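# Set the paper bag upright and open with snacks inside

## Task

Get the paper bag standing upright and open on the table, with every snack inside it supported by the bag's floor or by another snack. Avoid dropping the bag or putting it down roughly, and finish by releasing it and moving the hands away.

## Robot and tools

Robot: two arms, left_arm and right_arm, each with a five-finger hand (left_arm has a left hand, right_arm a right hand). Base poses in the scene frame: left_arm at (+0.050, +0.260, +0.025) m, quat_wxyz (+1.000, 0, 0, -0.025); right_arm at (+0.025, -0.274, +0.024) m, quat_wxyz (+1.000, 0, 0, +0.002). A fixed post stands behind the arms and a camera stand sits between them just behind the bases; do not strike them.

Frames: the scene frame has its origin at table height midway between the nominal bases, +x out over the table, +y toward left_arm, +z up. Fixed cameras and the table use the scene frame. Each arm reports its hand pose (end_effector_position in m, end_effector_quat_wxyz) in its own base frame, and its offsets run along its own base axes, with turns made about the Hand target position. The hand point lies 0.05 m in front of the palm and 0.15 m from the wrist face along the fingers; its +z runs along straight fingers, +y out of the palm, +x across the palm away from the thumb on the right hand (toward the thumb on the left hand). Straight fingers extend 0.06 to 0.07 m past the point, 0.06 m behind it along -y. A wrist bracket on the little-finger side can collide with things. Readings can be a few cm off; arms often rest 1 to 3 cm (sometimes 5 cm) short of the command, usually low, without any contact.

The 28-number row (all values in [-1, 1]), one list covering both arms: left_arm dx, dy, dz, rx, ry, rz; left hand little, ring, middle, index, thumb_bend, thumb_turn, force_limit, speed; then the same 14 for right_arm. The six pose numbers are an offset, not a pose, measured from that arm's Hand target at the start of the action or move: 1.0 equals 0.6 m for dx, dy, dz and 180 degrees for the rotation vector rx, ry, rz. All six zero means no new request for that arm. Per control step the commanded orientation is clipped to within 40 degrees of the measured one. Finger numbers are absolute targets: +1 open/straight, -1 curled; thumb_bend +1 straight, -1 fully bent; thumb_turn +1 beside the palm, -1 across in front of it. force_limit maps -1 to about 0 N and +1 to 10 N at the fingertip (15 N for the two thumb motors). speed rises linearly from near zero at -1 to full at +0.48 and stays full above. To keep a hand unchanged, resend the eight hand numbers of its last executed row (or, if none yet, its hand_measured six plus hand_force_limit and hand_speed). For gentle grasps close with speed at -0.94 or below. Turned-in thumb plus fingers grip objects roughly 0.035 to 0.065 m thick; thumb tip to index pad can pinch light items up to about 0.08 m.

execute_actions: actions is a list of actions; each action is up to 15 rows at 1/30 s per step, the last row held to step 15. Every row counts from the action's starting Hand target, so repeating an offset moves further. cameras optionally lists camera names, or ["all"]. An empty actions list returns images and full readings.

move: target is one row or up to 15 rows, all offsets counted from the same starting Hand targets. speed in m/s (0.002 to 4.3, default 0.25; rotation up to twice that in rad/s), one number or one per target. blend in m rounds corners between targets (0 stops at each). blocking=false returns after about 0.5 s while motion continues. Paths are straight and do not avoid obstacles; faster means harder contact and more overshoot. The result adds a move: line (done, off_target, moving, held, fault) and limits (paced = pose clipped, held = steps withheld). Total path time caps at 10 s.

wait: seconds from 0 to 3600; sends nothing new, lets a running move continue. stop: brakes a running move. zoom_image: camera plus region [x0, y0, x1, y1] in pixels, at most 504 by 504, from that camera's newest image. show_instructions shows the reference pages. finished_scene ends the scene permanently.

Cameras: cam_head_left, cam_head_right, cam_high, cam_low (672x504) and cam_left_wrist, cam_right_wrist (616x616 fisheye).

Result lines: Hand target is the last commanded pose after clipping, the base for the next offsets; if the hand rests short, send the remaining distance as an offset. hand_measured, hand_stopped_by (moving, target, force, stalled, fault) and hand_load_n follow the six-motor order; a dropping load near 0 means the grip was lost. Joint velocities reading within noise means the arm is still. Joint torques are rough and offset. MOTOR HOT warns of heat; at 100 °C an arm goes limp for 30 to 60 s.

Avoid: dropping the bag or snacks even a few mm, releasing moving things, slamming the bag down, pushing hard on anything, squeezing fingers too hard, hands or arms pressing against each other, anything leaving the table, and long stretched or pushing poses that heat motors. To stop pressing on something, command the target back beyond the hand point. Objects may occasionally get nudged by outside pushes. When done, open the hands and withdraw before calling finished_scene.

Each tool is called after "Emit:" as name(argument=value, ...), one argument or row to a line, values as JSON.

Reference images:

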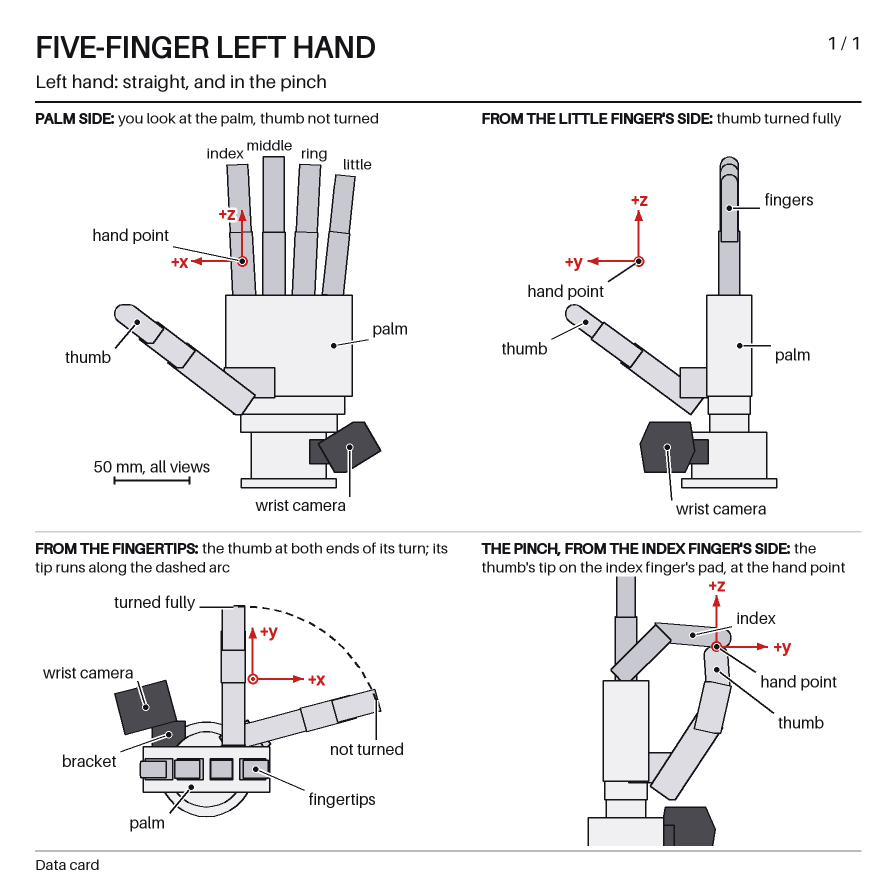

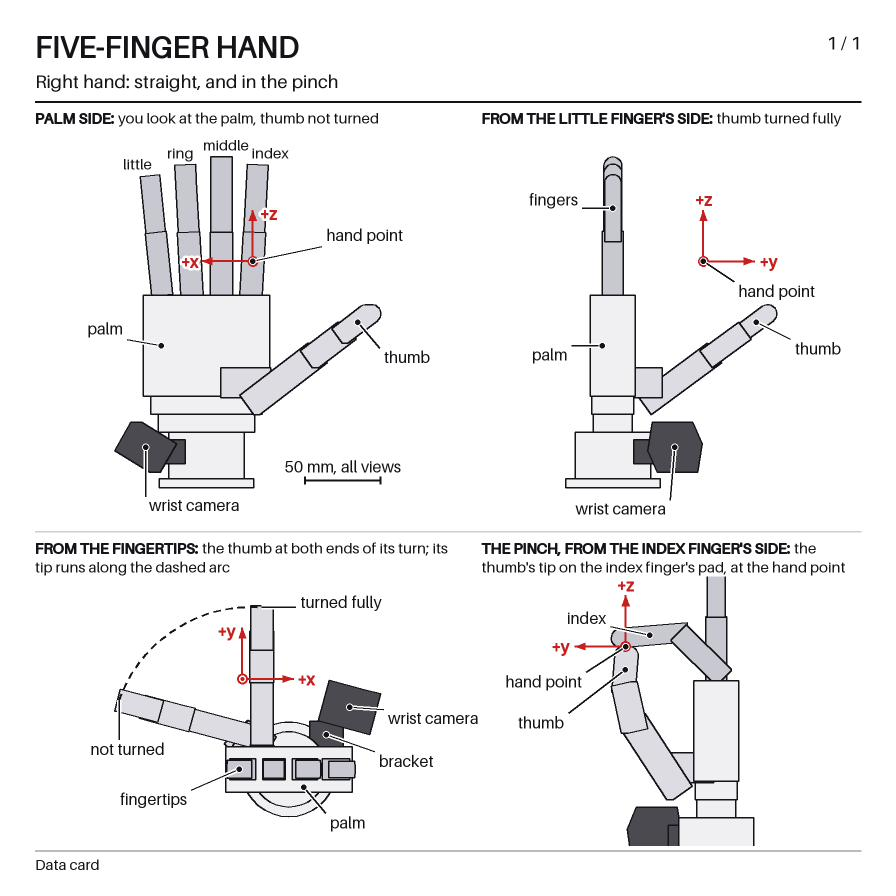

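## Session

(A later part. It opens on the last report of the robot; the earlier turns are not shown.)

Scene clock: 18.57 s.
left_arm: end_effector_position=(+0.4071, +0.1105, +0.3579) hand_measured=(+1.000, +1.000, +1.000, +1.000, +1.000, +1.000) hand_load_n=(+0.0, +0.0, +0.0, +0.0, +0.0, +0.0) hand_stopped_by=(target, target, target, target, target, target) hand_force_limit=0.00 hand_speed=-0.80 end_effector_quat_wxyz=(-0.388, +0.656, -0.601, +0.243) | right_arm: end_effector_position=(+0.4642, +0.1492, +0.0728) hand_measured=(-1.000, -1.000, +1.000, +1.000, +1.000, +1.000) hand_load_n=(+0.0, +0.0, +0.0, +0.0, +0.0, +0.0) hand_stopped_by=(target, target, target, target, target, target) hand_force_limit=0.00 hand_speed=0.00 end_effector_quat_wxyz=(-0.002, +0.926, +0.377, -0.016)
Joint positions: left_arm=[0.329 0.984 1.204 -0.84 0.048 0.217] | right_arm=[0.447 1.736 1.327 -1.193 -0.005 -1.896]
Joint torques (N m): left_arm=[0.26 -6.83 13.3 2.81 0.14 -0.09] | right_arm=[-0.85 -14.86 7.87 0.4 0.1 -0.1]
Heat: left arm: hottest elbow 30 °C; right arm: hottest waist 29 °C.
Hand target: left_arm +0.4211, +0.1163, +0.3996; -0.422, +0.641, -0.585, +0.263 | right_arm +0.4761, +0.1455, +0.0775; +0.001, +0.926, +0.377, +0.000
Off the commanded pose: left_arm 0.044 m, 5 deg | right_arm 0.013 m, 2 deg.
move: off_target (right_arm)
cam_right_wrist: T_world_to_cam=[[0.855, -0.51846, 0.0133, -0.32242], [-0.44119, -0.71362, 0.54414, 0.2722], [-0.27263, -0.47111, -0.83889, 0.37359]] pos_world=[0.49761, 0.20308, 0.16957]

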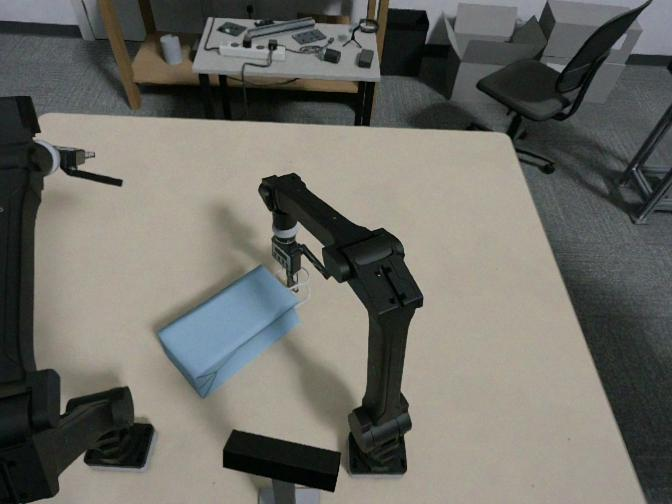

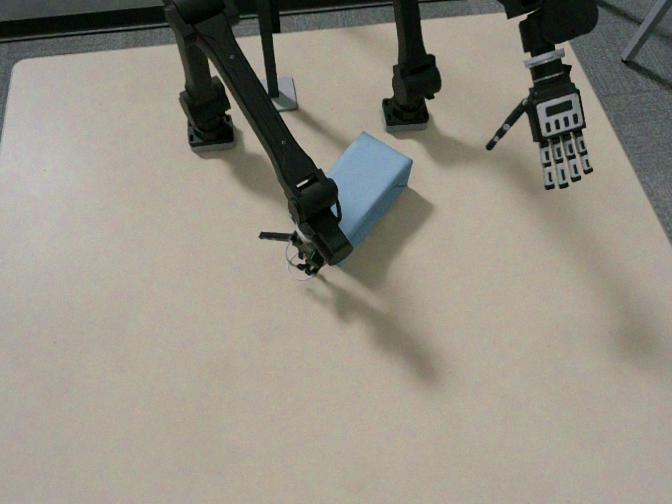

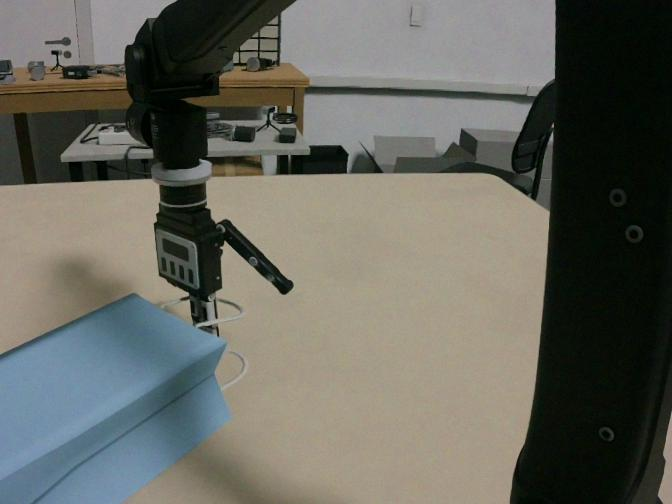

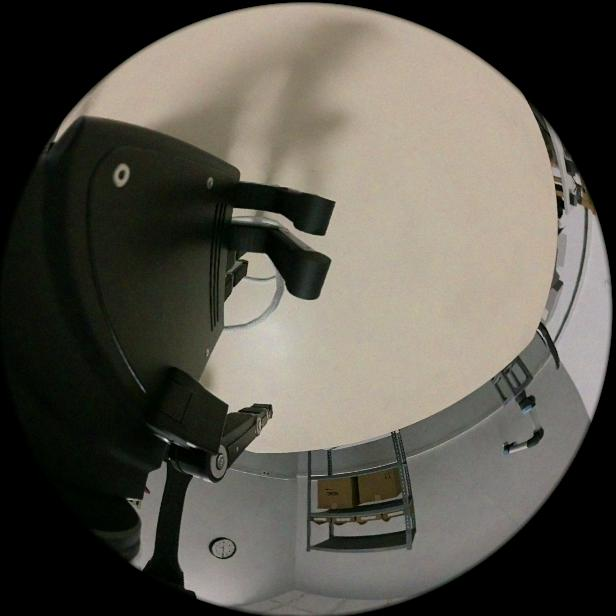

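Emit:
execute_actions(
  actions=[
    [[0,0,0,0,0,0,1,1,1,1,1,1,0,-0.8,0,0,0,0,0,0,-1,-1,-0.25,-0.25,1,1,0,-0.3]],
    [[0,0,0,0,0,0,1,1,1,1,1,1,0,-0.8,0,0,0,0,0,0,-1,-1,-0.25,-0.25,1,1,0,-0.3]],
    [[0,0,0,0,0,0,1,1,1,1,1,1,0,-0.8,0,0,0,0,0,0,-1,-1,-0.25,-0.25,1,1,0,-0.3]],
  ],
  cameras=["cam_head_right","cam_high","cam_low","cam_right_wrist"],
)

Emit:
zoom_image(
  camera="cam_head_right",
  region=[240, 180, 340, 330],
)

Emit:
zoom_image(
  camera="cam_low",
  region=[140, 180, 280, 400],
)

Emit:
zoom_image(
  camera="cam_high",
  region=[240, 170, 360, 290],
)

Emit:
zoom_image(
  camera="cam_right_wrist",
  region=[200, 120, 380, 360],
)

Scene clock: 20.60 s.
left_arm: end_effector_position=(+0.4071, +0.1105, +0.3579) hand_measured=(+1.000, +1.000, +1.000, +1.000, +1.000, +1.000) hand_load_n=(+0.0, +0.0, +0.0, +0.0, +0.0, +0.0) hand_stopped_by=(target, target, target, target, target, target) hand_force_limit=0.00 hand_speed=-0.80 end_effector_quat_wxyz=(-0.388, +0.656, -0.601, +0.243) | right_arm: end_effector_position=(+0.4643, +0.1493, +0.0727) hand_measured=(-1.000, -1.000, -0.250, -0.250, +1.000, +1.000) hand_load_n=(+0.0, +0.0, +0.0, +0.0, +0.0, +0.0) hand_stopped_by=(target, target, target, target, target, target) hand_force_limit=0.00 hand_speed=-0.30 end_effector_quat_wxyz=(-0.002, +0.926, +0.377, -0.016)
Joint positions: left_arm=[0.329 0.984 1.204 -0.84 0.048 0.217] | right_arm=[0.447 1.736 1.327 -1.193 -0.005 -1.897]
Joint torques (N m): left_arm=[0.32 -6.83 13.3 2.8 0.14 -0.08] | right_arm=[-1.08 -14.62 7.73 0.38 0.05 -0.06]
Heat: left arm: hottest elbow 31 °C; right arm: hottest waist 29 °C.
Hand target: left_arm +0.4211, +0.1163, +0.3996; -0.422, +0.641, -0.585, +0.263 | right_arm +0.4761, +0.1455, +0.0775; +0.001, +0.926, +0.377, +0.000
Off the commanded pose: left_arm 0.044 m, 5 deg | right_arm 0.013 m, 2 deg.
Step readings (end_effector_position of left_arm | right_arm):
0: (+0.4071, +0.1105, +0.3579) | (+0.4642, +0.1492, +0.0728)
1: (+0.4071, +0.1105, +0.3579) | (+0.4642, +0.1492, +0.0728)
2: (+0.4071, +0.1105, +0.3579) | (+0.4642, +0.1492, +0.0728)
4: (+0.4071, +0.1105, +0.3579) | (+0.4642, +0.1492, +0.0728)
8: (+0.4071, +0.1105, +0.3579) | (+0.4642, +0.1492, +0.0728)
15: (+0.4071, +0.1105, +0.3579) | (+0.4643, +0.1493, +0.0727)
16: (+0.4071, +0.1105, +0.3579) | (+0.4643, +0.1493, +0.0727)
17: (+0.4071, +0.1105, +0.3579) | (+0.4643, +0.1493, +0.0727)
19: (+0.4071, +0.1105, +0.3579) | (+0.4643, +0.1493, +0.0727)
23: (+0.4071, +0.1105, +0.3579) | (+0.4643, +0.1493, +0.0727)
30: (+0.4071, +0.1105, +0.3579) | (+0.4643, +0.1493, +0.0727)
31: (+0.4071, +0.1105, +0.3579) | (+0.4643, +0.1493, +0.0727)
32: (+0.4071, +0.1105, +0.3579) | (+0.4643, +0.1493, +0.0727)
34: (+0.4071, +0.1105, +0.3579) | (+0.4643, +0.1493, +0.0727)
38: (+0.4071, +0.1105, +0.3579) | (+0.4643, +0.1493, +0.0727)
45: (+0.4071, +0.1105, +0.3579) | (+0.4643, +0.1493, +0.0727)
cam_right_wrist: T_world_to_cam=[[0.85579, -0.51715, 0.01325, -0.32308], [-0.44008, -0.71431, 0.54414, 0.27179], [-0.27194, -0.4715, -0.83889, 0.37332]] pos_world=[0.49761, 0.20308, 0.16957]

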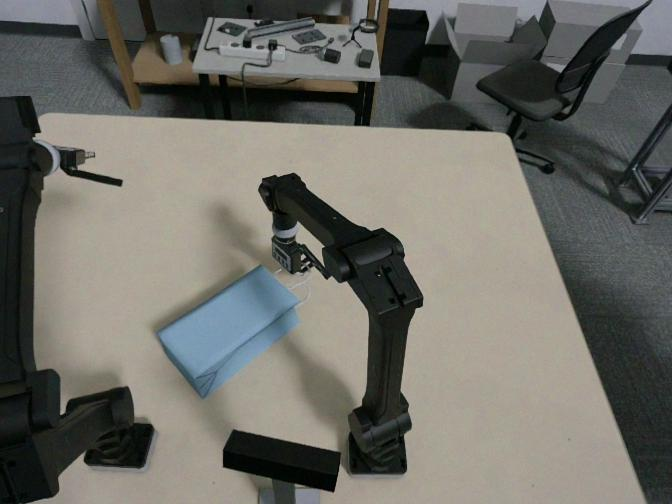

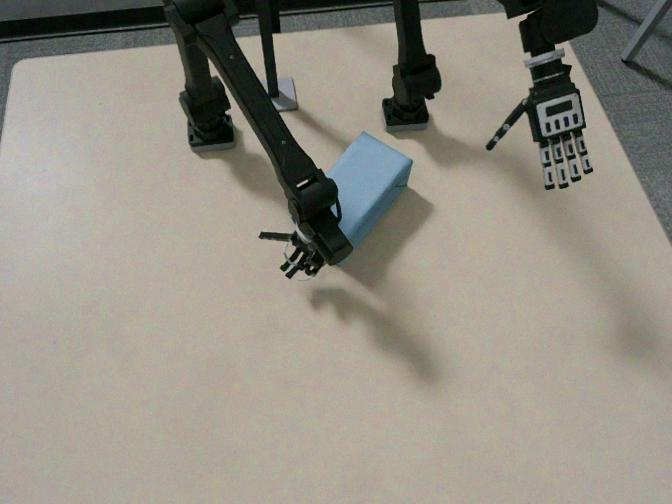

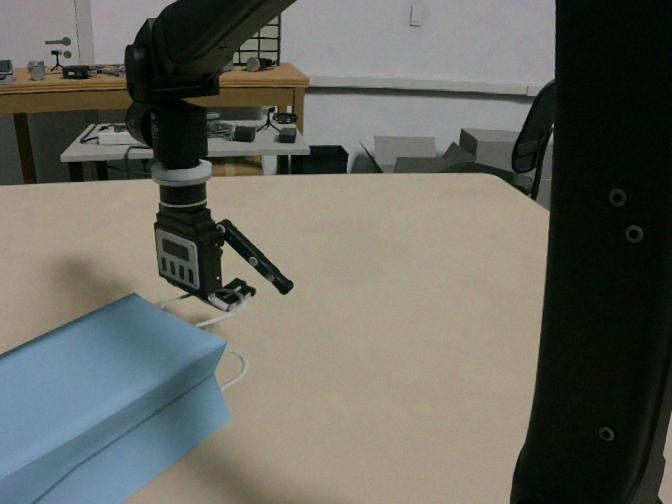

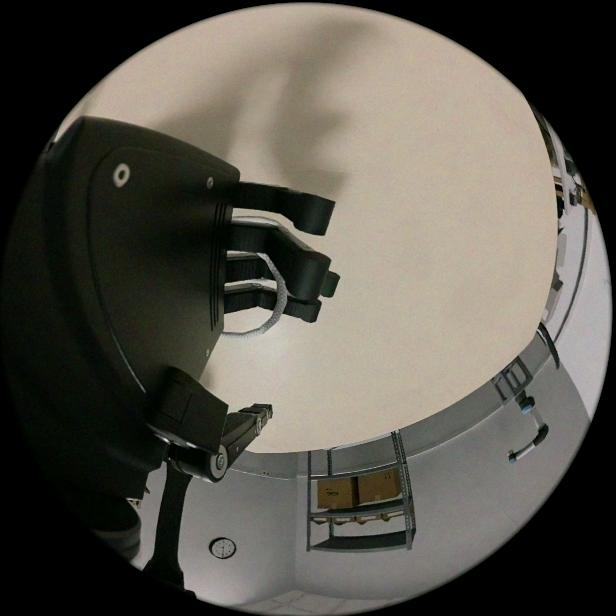

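Scaled by 3.360 from the camera's image (finer frame: 960x720).

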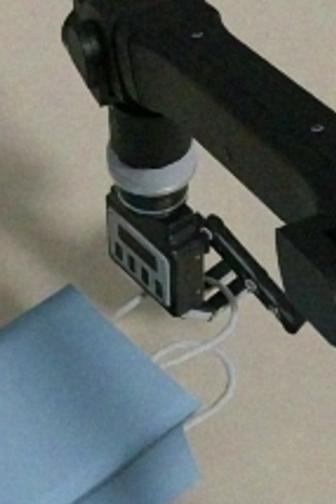

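Scaled by 2.291 from the camera's image (finer frame: 960x720).

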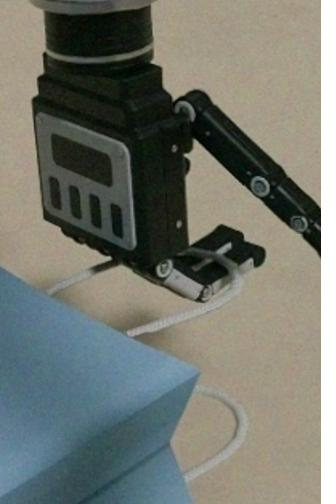

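Scaled by 4.200 from the camera's image (finer frame: 960x720).

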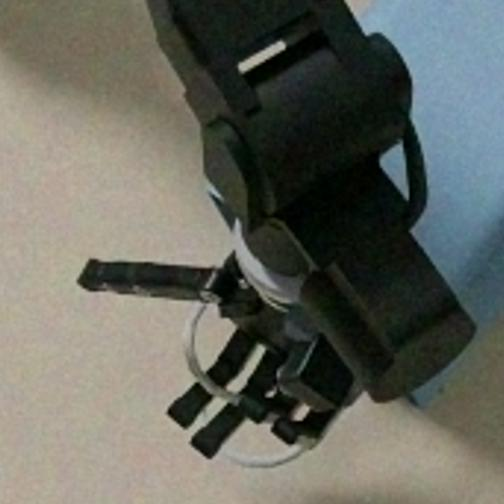

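Scaled by 2.100 from the camera's image (finer frame: 880x880).

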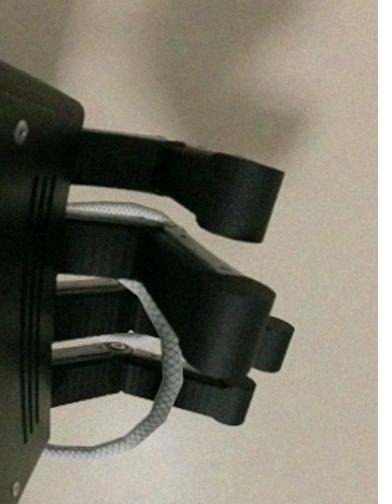

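Emit:
execute_actions(
  actions=[
    [[0,0,0,0,0,0,1,1,1,1,1,1,0,-0.8,0,0,0,0,0,0,-1,-1,-0.45,-0.45,1,1,0,-0.3]],
    [[0,0,0,0,0,0,1,1,1,1,1,1,0,-0.8,0,0,0,0,0,0,-1,-1,-0.45,-0.45,1,1,0,-0.3]],
  ],
  cameras=[],
)

Emit:
move(
  target=[0,0,0,0,0,0,1,1,1,1,1,1,0,-0.8,-0.0349,0.0358,0.1667,0,0,0,-1,-1,-0.45,-0.45,1,1,0,-0.3],
  speed=0.08,
  cameras=["cam_head_right","cam_high","cam_low","cam_right_wrist"],
)

Scene clock: 22.47 s.
left_arm: end_effector_position=(+0.4071, +0.1105, +0.3579) hand_measured=(+1.000, +1.000, +1.000, +1.000, +1.000, +1.000) hand_load_n=(+0.0, +0.0, +0.0, +0.0, +0.0, +0.0) hand_stopped_by=(target, target, target, target, target, target) hand_force_limit=0.00 hand_speed=-0.80 end_effector_quat_wxyz=(-0.388, +0.656, -0.601, +0.243) | right_arm: end_effector_position=(+0.4643, +0.1493, +0.0727) hand_measured=(-1.000, -1.000, -0.450, -0.450, +1.000, +1.000) hand_load_n=(+0.0, +0.0, +0.0, +0.0, +0.0, +0.0) hand_stopped_by=(target, target, target, target, target, target) hand_force_limit=0.00 hand_speed=-0.30 end_effector_quat_wxyz=(-0.002, +0.926, +0.377, -0.016)
Joint positions: left_arm=[0.329 0.984 1.204 -0.84 0.048 0.217] | right_arm=[0.447 1.736 1.327 -1.193 -0.005 -1.897]
Joint torques (N m): left_arm=[0.26 -6.95 13.27 2.8 0.14 -0.08] | right_arm=[-1.79 -14.62 7.83 0.43 0.08 -0.1]
Heat: left arm: hottest elbow 31 °C; right arm: hottest waist 29 °C.
Hand target: left_arm +0.4211, +0.1163, +0.3996; -0.422, +0.641, -0.585, +0.263 | right_arm +0.4761, +0.1455, +0.0775; +0.001, +0.926, +0.377, +0.000
Off the commanded pose: left_arm 0.044 m, 5 deg | right_arm 0.013 m, 2 deg.
Step readings (end_effector_position of left_arm | right_arm):
0: (+0.4071, +0.1105, +0.3579) | (+0.4643, +0.1493, +0.0727)
1: (+0.4071, +0.1105, +0.3579) | (+0.4643, +0.1493, +0.0727)
2: (+0.4071, +0.1105, +0.3579) | (+0.4643, +0.1493, +0.0727)
4: (+0.4071, +0.1105, +0.3579) | (+0.4643, +0.1493, +0.0727)
8: (+0.4071, +0.1105, +0.3579) | (+0.4643, +0.1493, +0.0727)
15: (+0.4071, +0.1105, +0.3579) | (+0.4643, +0.1493, +0.0727)
16: (+0.4071, +0.1105, +0.3579) | (+0.4643, +0.1493, +0.0727)
17: (+0.4071, +0.1105, +0.3579) | (+0.4643, +0.1493, +0.0727)
19: (+0.4071, +0.1105, +0.3579) | (+0.4643, +0.1493, +0.0727)
23: (+0.4071, +0.1105, +0.3579) | (+0.4643, +0.1493, +0.0727)
30: (+0.4071, +0.1105, +0.3579) | (+0.4643, +0.1493, +0.0727)

Scene clock: 24.57 s.
left_arm: end_effector_position=(+0.4071, +0.1105, +0.3579) hand_measured=(+1.000, +1.000, +1.000, +1.000, +1.000, +1.000) hand_load_n=(+0.0, +0.0, +0.0, +0.0, +0.0, -0.5) hand_stopped_by=(target, target, target, target, target, target) hand_force_limit=0.00 hand_speed=-0.80 end_effector_quat_wxyz=(-0.388, +0.656, -0.601, +0.243) | right_arm: end_effector_position=(+0.4412, +0.1591, +0.1470) hand_measured=(-1.000, -1.000, -0.450, -0.450, +1.000, +1.000) hand_load_n=(+0.0, +0.0, +0.0, +0.0, +0.0, +0.0) hand_stopped_by=(target, target, target, target, target, target) hand_force_limit=0.00 hand_speed=-0.30 end_effector_quat_wxyz=(+0.001, +0.923, +0.382, -0.036)
Joint positions: left_arm=[0.329 0.984 1.204 -0.84 0.048 0.217] | right_arm=[0.487 1.661 1.43 -1.411 -0.005 -1.868]
Joint torques (N m): left_arm=[0.32 -6.89 13.29 2.8 0.14 -0.09] | right_arm=[-0.91 -16.21 11.77 -0.58 -0.01 0.16]
Heat: left arm: hottest elbow 32 °C; right arm: hottest waist 29 °C.
Hand target: left_arm +0.4211, +0.1163, +0.3996; -0.422, +0.641, -0.585, +0.263 | right_arm +0.4551, +0.1670, +0.1775; +0.001, +0.926, +0.377, +0.000
Off the commanded pose: left_arm 0.044 m, 5 deg | right_arm 0.034 m, 4 deg.
move: off_target (right_arm)
cam_right_wrist: T_world_to_cam=[[0.86142, -0.50784, -0.00702, -0.30022], [-0.41279, -0.70811, 0.57287, 0.21107], [-0.29589, -0.49058, -0.81962, 0.4448]] pos_world=[0.47736, 0.21521, 0.24155]

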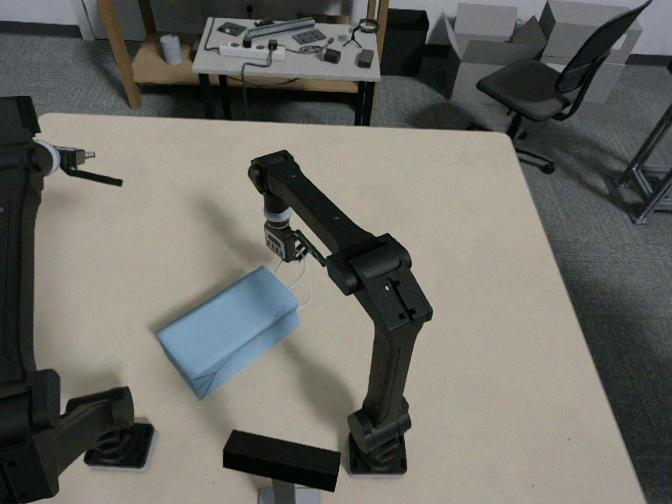

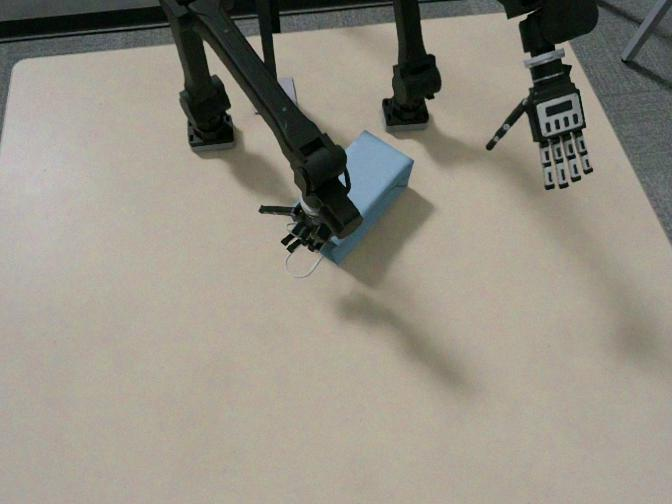

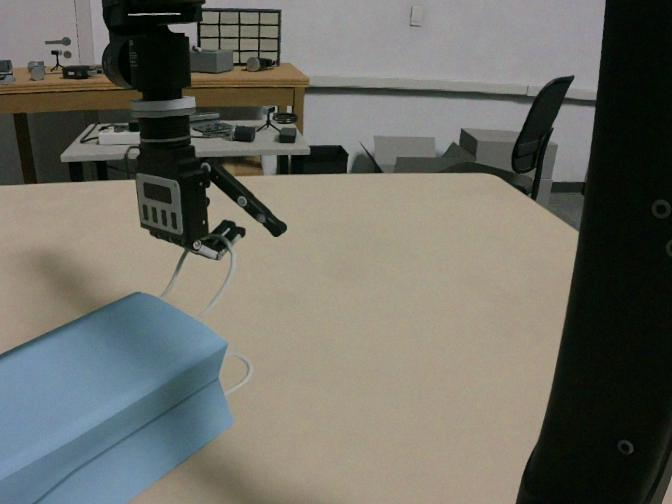

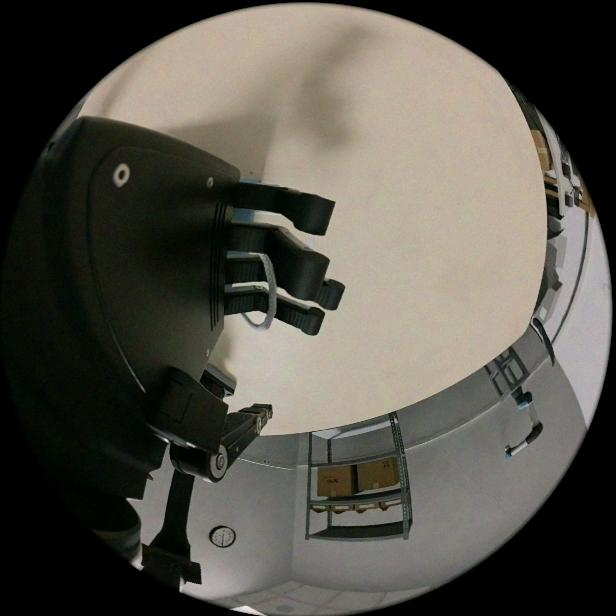

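Emit:
move(
  target=[0,0,0,0,0,0,1,1,1,1,1,1,0,-0.8,-0.0581,0.0597,0.1666,0,0,0,-1,-1,-0.45,-0.45,1,1,0,-0.3],
  speed=0.08,
  cameras=["cam_head_right","cam_high","cam_low","cam_right_wrist"],
)

Scene clock: 26.80 s.
left_arm: end_effector_position=(+0.4071, +0.1105, +0.3579) hand_measured=(+1.000, +1.000, +1.000, +1.000, +1.000, +1.000) hand_load_n=(+0.0, +0.0, +0.0, +0.0, +0.0, +0.0) hand_stopped_by=(target, target, target, target, target, target) hand_force_limit=0.00 hand_speed=-0.80 end_effector_quat_wxyz=(-0.388, +0.656, -0.601, +0.243) | right_arm: end_effector_position=(+0.4129, +0.1981, +0.2458) hand_measured=(-1.000, -1.000, -0.450, -0.450, +1.000, +1.000) hand_load_n=(+0.0, -0.5, +0.5, +0.0, +0.0, +0.0) hand_stopped_by=(target, target, target, target, target, target) hand_force_limit=0.00 hand_speed=-0.30 end_effector_quat_wxyz=(+0.005, +0.923, +0.383, -0.037)
Joint positions: left_arm=[0.329 0.984 1.204 -0.84 0.048 0.217] | right_arm=[0.588 1.624 1.643 -1.664 -0.005 -1.768]
Joint torques (N m): left_arm=[0.26 -6.89 13.3 2.78 0.15 -0.09] | right_arm=[0.38 -16.44 11.97 -0.46 0.06 0.13]
Heat: left arm: hottest elbow 32 °C; right arm: hottest waist 29 °C.
Hand target: left_arm +0.4211, +0.1163, +0.3996; -0.422, +0.641, -0.585, +0.263 | right_arm +0.4203, +0.2028, +0.2775; +0.001, +0.926, +0.377, +0.000
Off the commanded pose: left_arm 0.044 m, 5 deg | right_arm 0.033 m, 4 deg.
move: off_target (right_arm)
cam_right_wrist: T_world_to_cam=[[0.86233, -0.50635, -0.00238, -0.25713], [-0.41191, -0.7042, 0.5783, 0.16794], [-0.29449, -0.4977, -0.81582, 0.53637]] pos_world=[0.44886, 0.25502, 0.33985]

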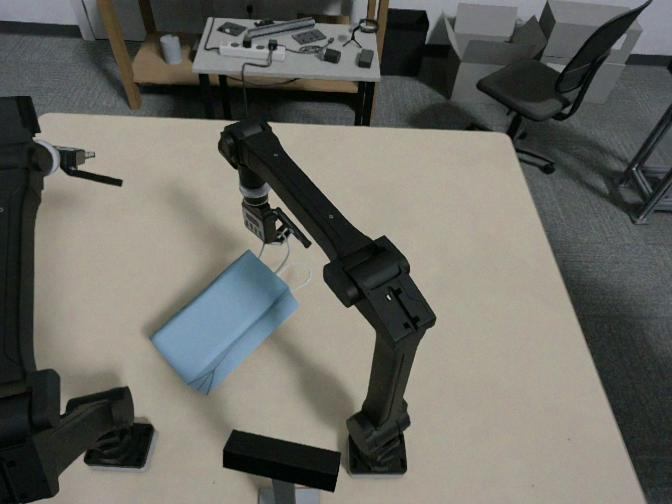

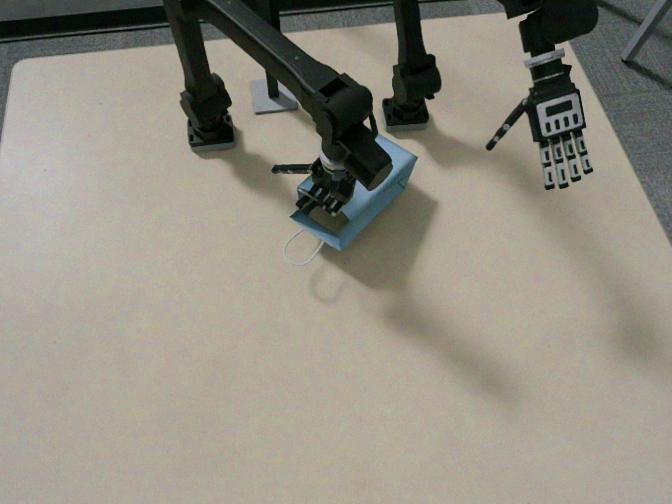

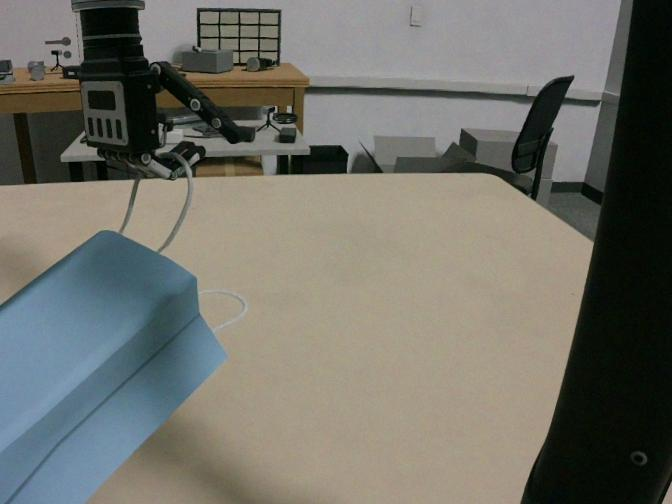

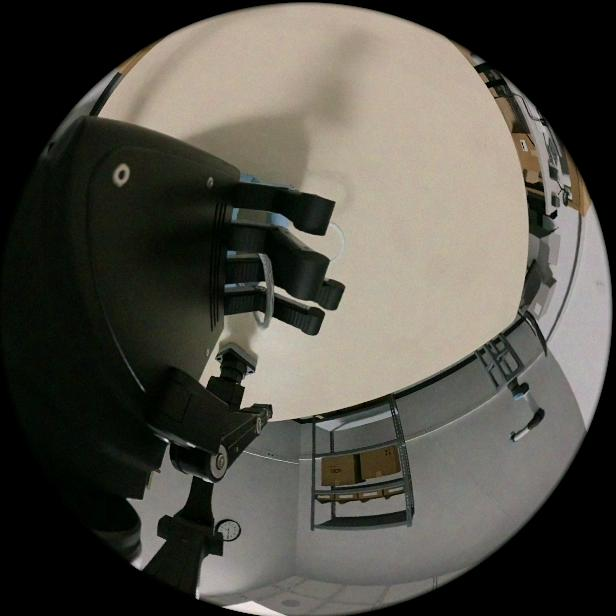

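Emit:
move(
  target=[0,0,0,0,0,0,1,1,1,1,1,1,0,-0.8,-0.0698,0.0712,0.13,0,0,0,-1,-1,-0.45,-0.45,1,1,0,-0.3],
  speed=0.08,
  cameras=["cam_head_right","cam_high","cam_low","cam_right_wrist"],
)

Scene clock: 29.07 s.
left_arm: end_effector_position=(+0.4071, +0.1105, +0.3579) hand_measured=(+1.000, +1.000, +1.000, +1.000, +1.000, +1.000) hand_load_n=(+0.0, +0.0, +0.0, +0.0, +0.0, +0.0) hand_stopped_by=(target, target, target, target, target, target) hand_force_limit=0.00 hand_speed=-0.80 end_effector_quat_wxyz=(-0.388, +0.656, -0.601, +0.243) | right_arm: end_effector_position=(+0.3749, +0.2437, +0.3229) hand_measured=(-1.000, -1.000, -0.450, -0.450, +1.000, +1.000) hand_load_n=(+0.0, +0.0, +0.0, +0.5, +0.0, +0.0) hand_stopped_by=(target, target, target, target, target, target) hand_force_limit=0.00 hand_speed=-0.30 end_effector_quat_wxyz=(-0.006, +0.923, +0.383, +0.046)
Joint positions: left_arm=[0.329 0.984 1.204 -0.84 0.048 0.217] | right_arm=[0.725 1.523 1.732 -1.69 0.019 -1.633]
Joint torques (N m): left_arm=[0.32 -6.89 13.27 2.81 0.14 -0.09] | right_arm=[0.21 -13.98 12.36 -0.5 0.16 0.13]
Heat: left arm: hottest elbow 32 °C; right arm: hottest waist 29 °C.
Hand target: left_arm +0.4211, +0.1163, +0.3996; -0.422, +0.641, -0.585, +0.263 | right_arm +0.3784, +0.2455, +0.3555; +0.001, +0.926, +0.377, +0.000
Off the commanded pose: left_arm 0.044 m, 5 deg | right_arm 0.033 m, 5 deg.
joint sent to its limit (right arm) — joint 4 (wrist pitch), lower limit. The joint targets are off in position and orientation.
move: off_target (right_arm)
cam_right_wrist: T_world_to_cam=[[0.85711, -0.50877, 0.0807, -0.22523], [-0.48609, -0.74697, 0.4536, 0.21827], [-0.1705, -0.42801, -0.88754, 0.57052]] pos_world=[0.39642, 0.29264, 0.42553]

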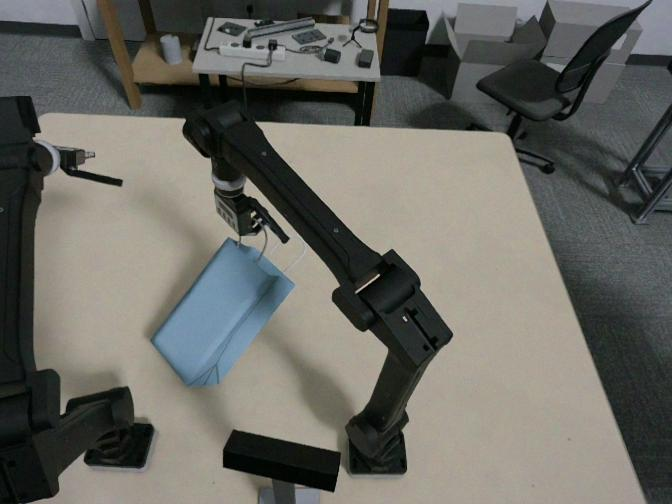

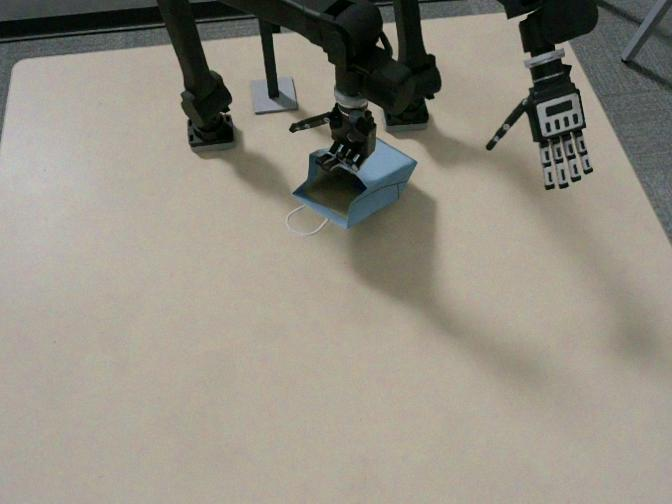

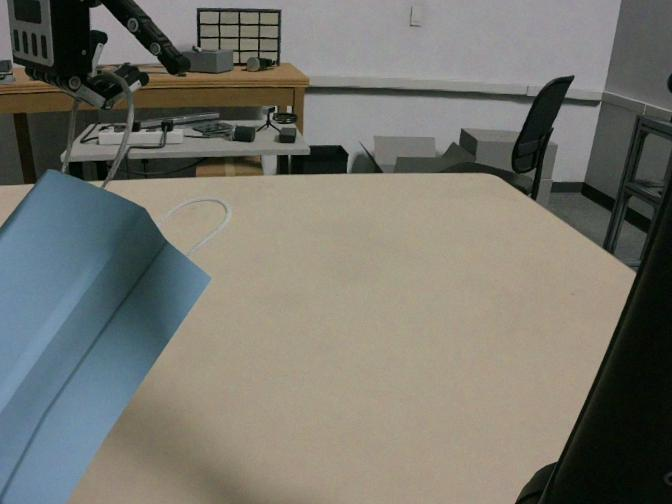

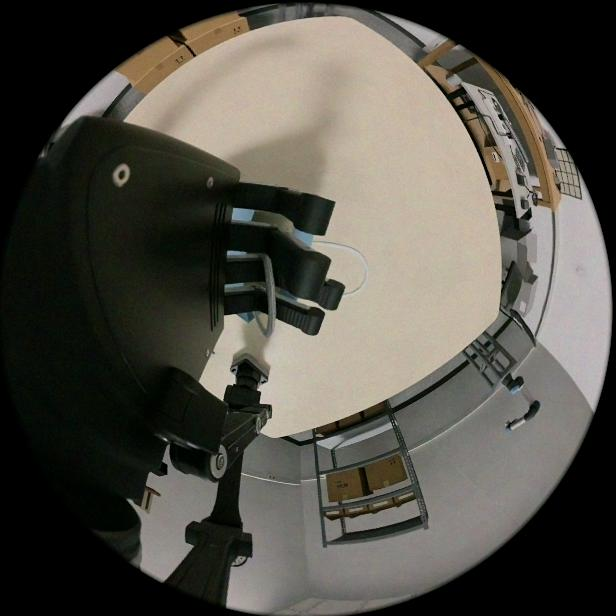

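Emit:
move(
  target=[0,0,0,0,0,0,1,1,1,1,1,1,0,-0.8,-0.05,0.0515,0.075,0.0775,-0.0795,0,-1,-1,-0.45,-0.45,1,1,0,-0.3],
  speed=0.06,
  cameras=["cam_head_right","cam_high","cam_low","cam_right_wrist"],
)

Scene clock: 31.70 s.
left_arm: end_effector_position=(+0.4071, +0.1105, +0.3579) hand_measured=(+1.000, +1.000, +1.000, +1.000, +1.000, +1.000) hand_load_n=(+0.0, +0.0, +0.0, +0.0, +0.0, -0.5) hand_stopped_by=(target, target, target, target, target, target) hand_force_limit=0.00 hand_speed=-0.80 end_effector_quat_wxyz=(-0.388, +0.656, -0.601, +0.243) | right_arm: end_effector_position=(+0.3434, +0.2676, +0.3649) hand_measured=(-1.000, -1.000, -0.450, -0.450, +1.000, +1.000) hand_load_n=(+0.0, +0.0, +0.0, +0.0, +0.0, +0.0) hand_stopped_by=(target, target, target, target, target, target) hand_force_limit=0.00 hand_speed=-0.30 end_effector_quat_wxyz=(-0.045, +0.920, +0.374, +0.111)
Joint positions: left_arm=[0.329 0.984 1.204 -0.84 0.048 0.217] | right_arm=[0.803 1.429 1.743 -1.644 0.008 -1.541]
Joint torques (N m): left_arm=[0.32 -6.89 13.31 2.8 0.14 -0.08] | right_arm=[0.21 -12.57 12.51 0.95 0 0.2]
Heat: left arm: hottest elbow 33 °C; right arm: hottest waist 29 °C.
Hand target: left_arm +0.4211, +0.1163, +0.3996; -0.422, +0.641, -0.585, +0.263 | right_arm +0.3484, +0.2764, +0.4005; -0.065, +0.912, +0.371, +0.161
Off the commanded pose: left_arm 0.044 m, 5 deg | right_arm 0.037 m, 6 deg.
move: off_target (right_arm)
cam_right_wrist: T_world_to_cam=[[0.84332, -0.52901, 0.09463, -0.18456], [-0.52974, -0.78865, 0.31209, 0.27956], [-0.09047, -0.31333, -0.94533, 0.57564]] pos_world=[0.35581, 0.30321, 0.47438]

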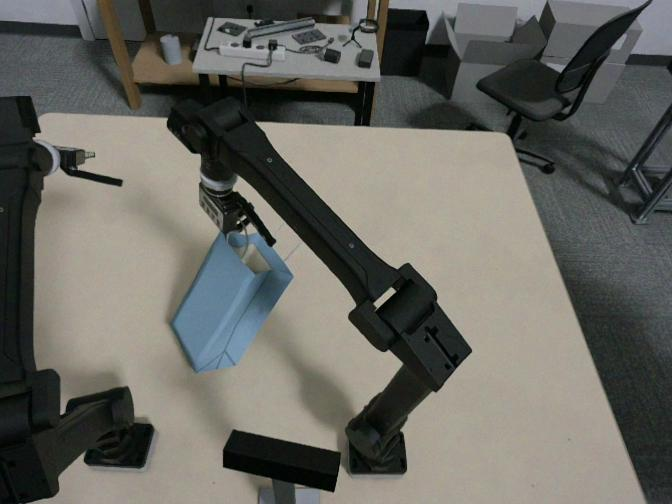

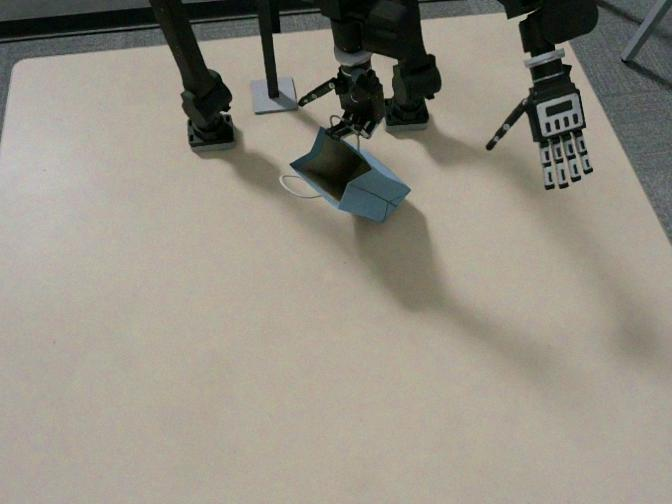

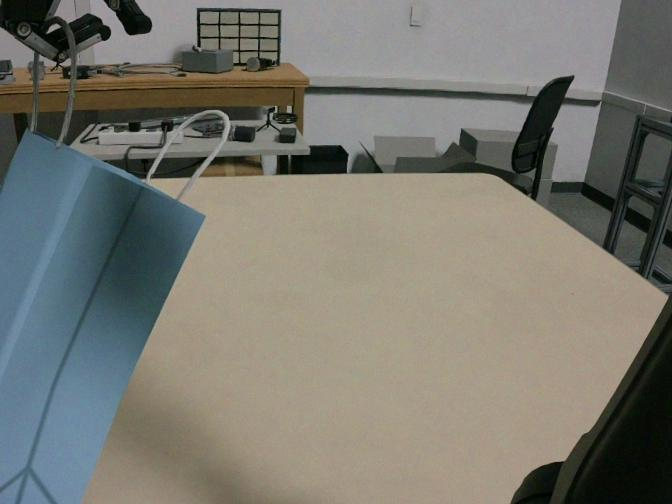

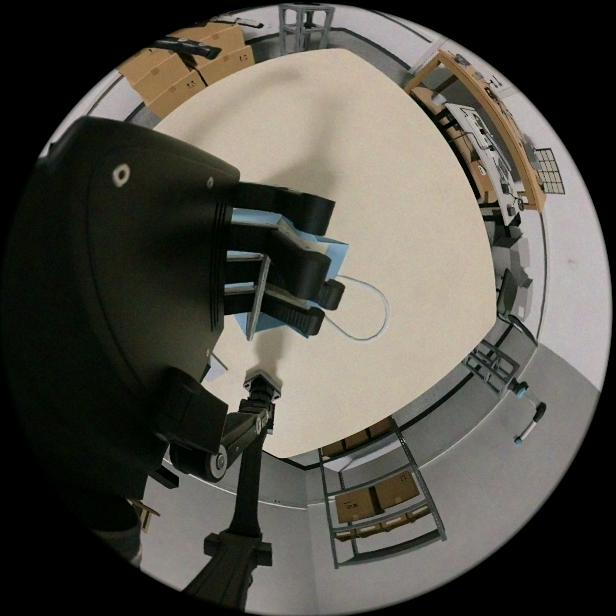

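Emit:
zoom_image(
  camera="cam_head_right",
  region=[140, 180, 320, 390],
)

Emit:
zoom_image(
  camera="cam_high",
  region=[260, 80, 440, 260],
)

Scaled by 2.400 from the camera's image (finer frame: 960x720).

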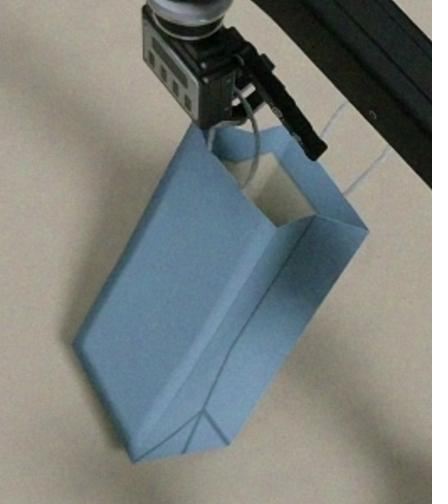

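Scaled by 2.800 from the camera's image (finer frame: 960x720).

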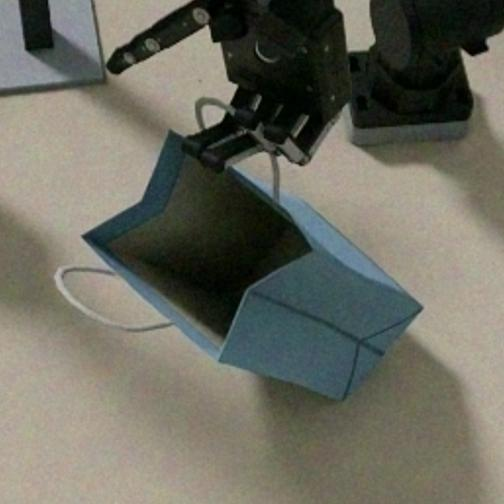

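Emit:
move(
  target=[0,0,0,0,0,0,1,1,1,1,1,1,0,-0.8,-0.0465,0.0477,0.03,0,0,0,-1,-1,-0.45,-0.45,1,1,0,-0.3],
  speed=0.05,
  cameras=["cam_head_right","cam_high","cam_low","cam_right_wrist"],
)

Emit:
zoom_image(
  camera="cam_head_right",
  region=[140, 180, 320, 390],
)

Emit:
zoom_image(
  camera="cam_high",
  region=[260, 80, 440, 260],
)

Scene clock: 36.70 s.
left_arm: end_effector_position=(+0.4071, +0.1105, +0.3579) hand_measured=(+1.000, +1.000, +1.000, +1.000, +1.000, +1.000) hand_load_n=(+0.0, +0.0, +0.0, +0.0, +0.0, +0.0) hand_stopped_by=(target, target, target, target, target, target) hand_force_limit=0.00 hand_speed=-0.80 end_effector_quat_wxyz=(-0.388, +0.656, -0.601, +0.243) | right_arm: end_effector_position=(+0.3174, +0.3013, +0.3933) hand_measured=(-1.000, -1.000, -0.450, -0.450, +1.000, +1.000) hand_load_n=(+0.0, +0.0, +0.5, +0.5, +0.0, +0.0) hand_stopped_by=(target, target, target, target, target, target) hand_force_limit=0.00 hand_speed=-0.30 end_effector_quat_wxyz=(-0.054, +0.916, +0.375, +0.135)
Joint positions: left_arm=[0.329 0.984 1.204 -0.84 0.048 0.217] | right_arm=[0.906 1.44 1.827 -1.669 0.039 -1.448]
Joint torques (N m): left_arm=[0.32 -6.89 13.3 2.81 0.14 -0.08] | right_arm=[0.26 -10.75 12.33 -0.05 0.12 0.14]
Heat: left arm: hottest elbow 34 °C; right arm: hottest waist 29 °C.
Hand target: left_arm +0.4211, +0.1163, +0.3996; -0.422, +0.641, -0.585, +0.263 | right_arm +0.3205, +0.3051, +0.4185; -0.065, +0.912, +0.371, +0.161
Off the commanded pose: left_arm 0.044 m, 5 deg | right_arm 0.026 m, 3 deg.
move: off_target (right_arm)
cam_right_wrist: T_world_to_cam=[[0.8419, -0.52882, 0.10748, -0.15209], [-0.53697, -0.80121, 0.26406, 0.30848], [-0.05352, -0.28003, -0.9585, 0.59403]] pos_world=[0.32548, 0.33308, 0.50427]

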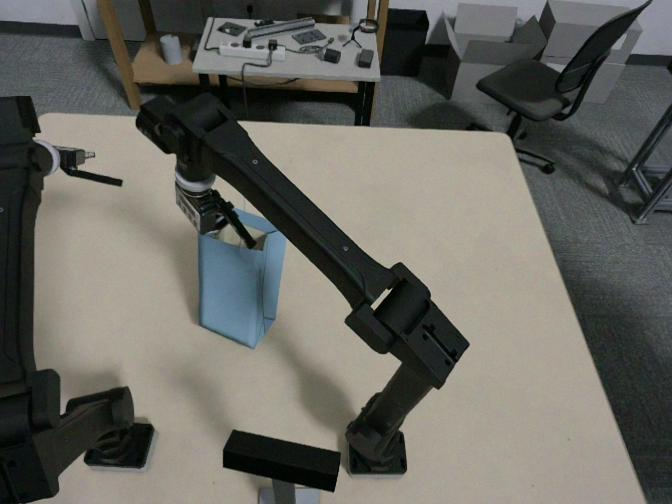

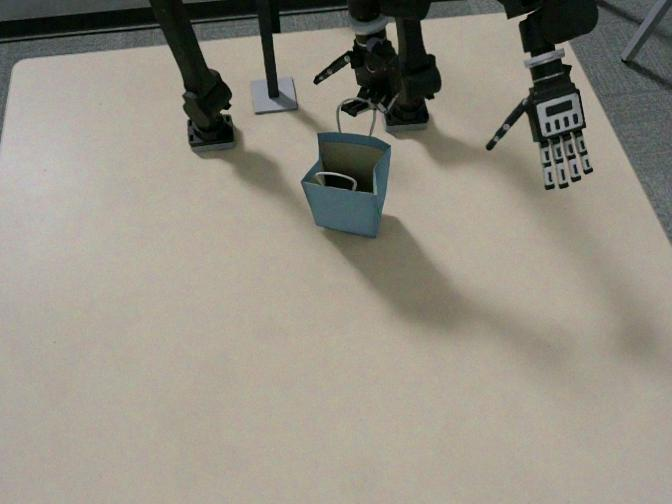

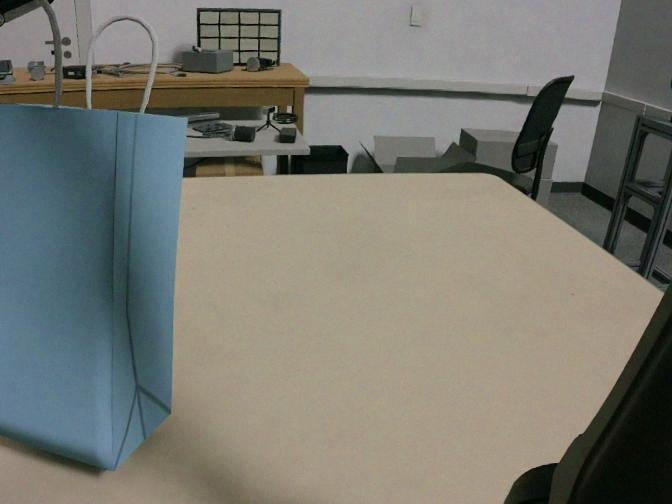

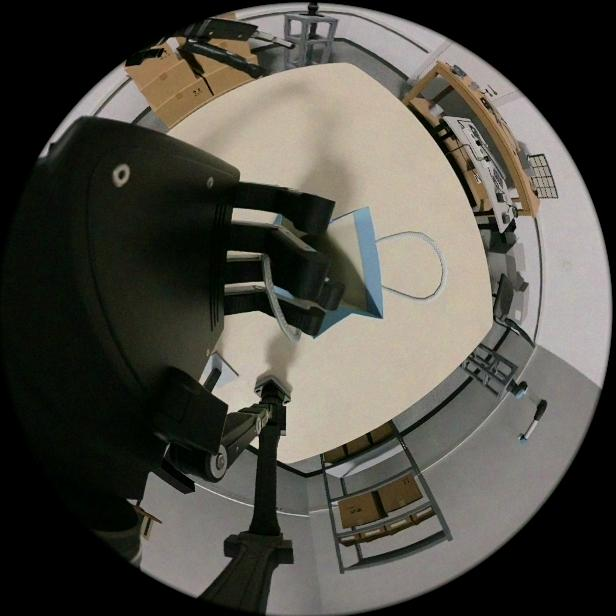

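Scaled by 2.400 from the camera's image (finer frame: 960x720).

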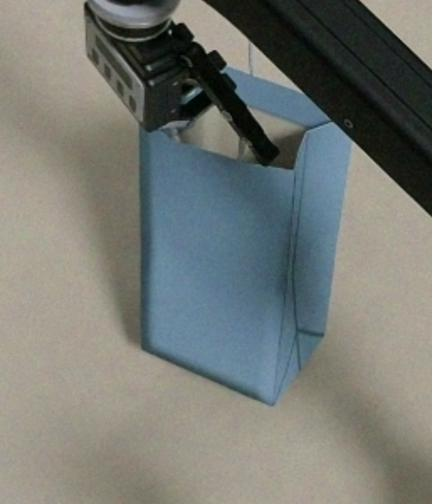

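Scaled by 2.800 from the camera's image (finer frame: 960x720).

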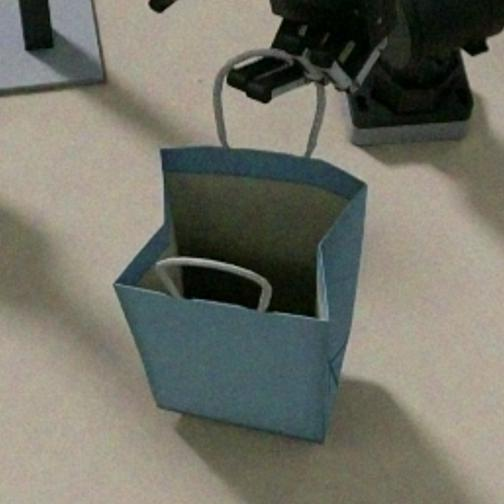

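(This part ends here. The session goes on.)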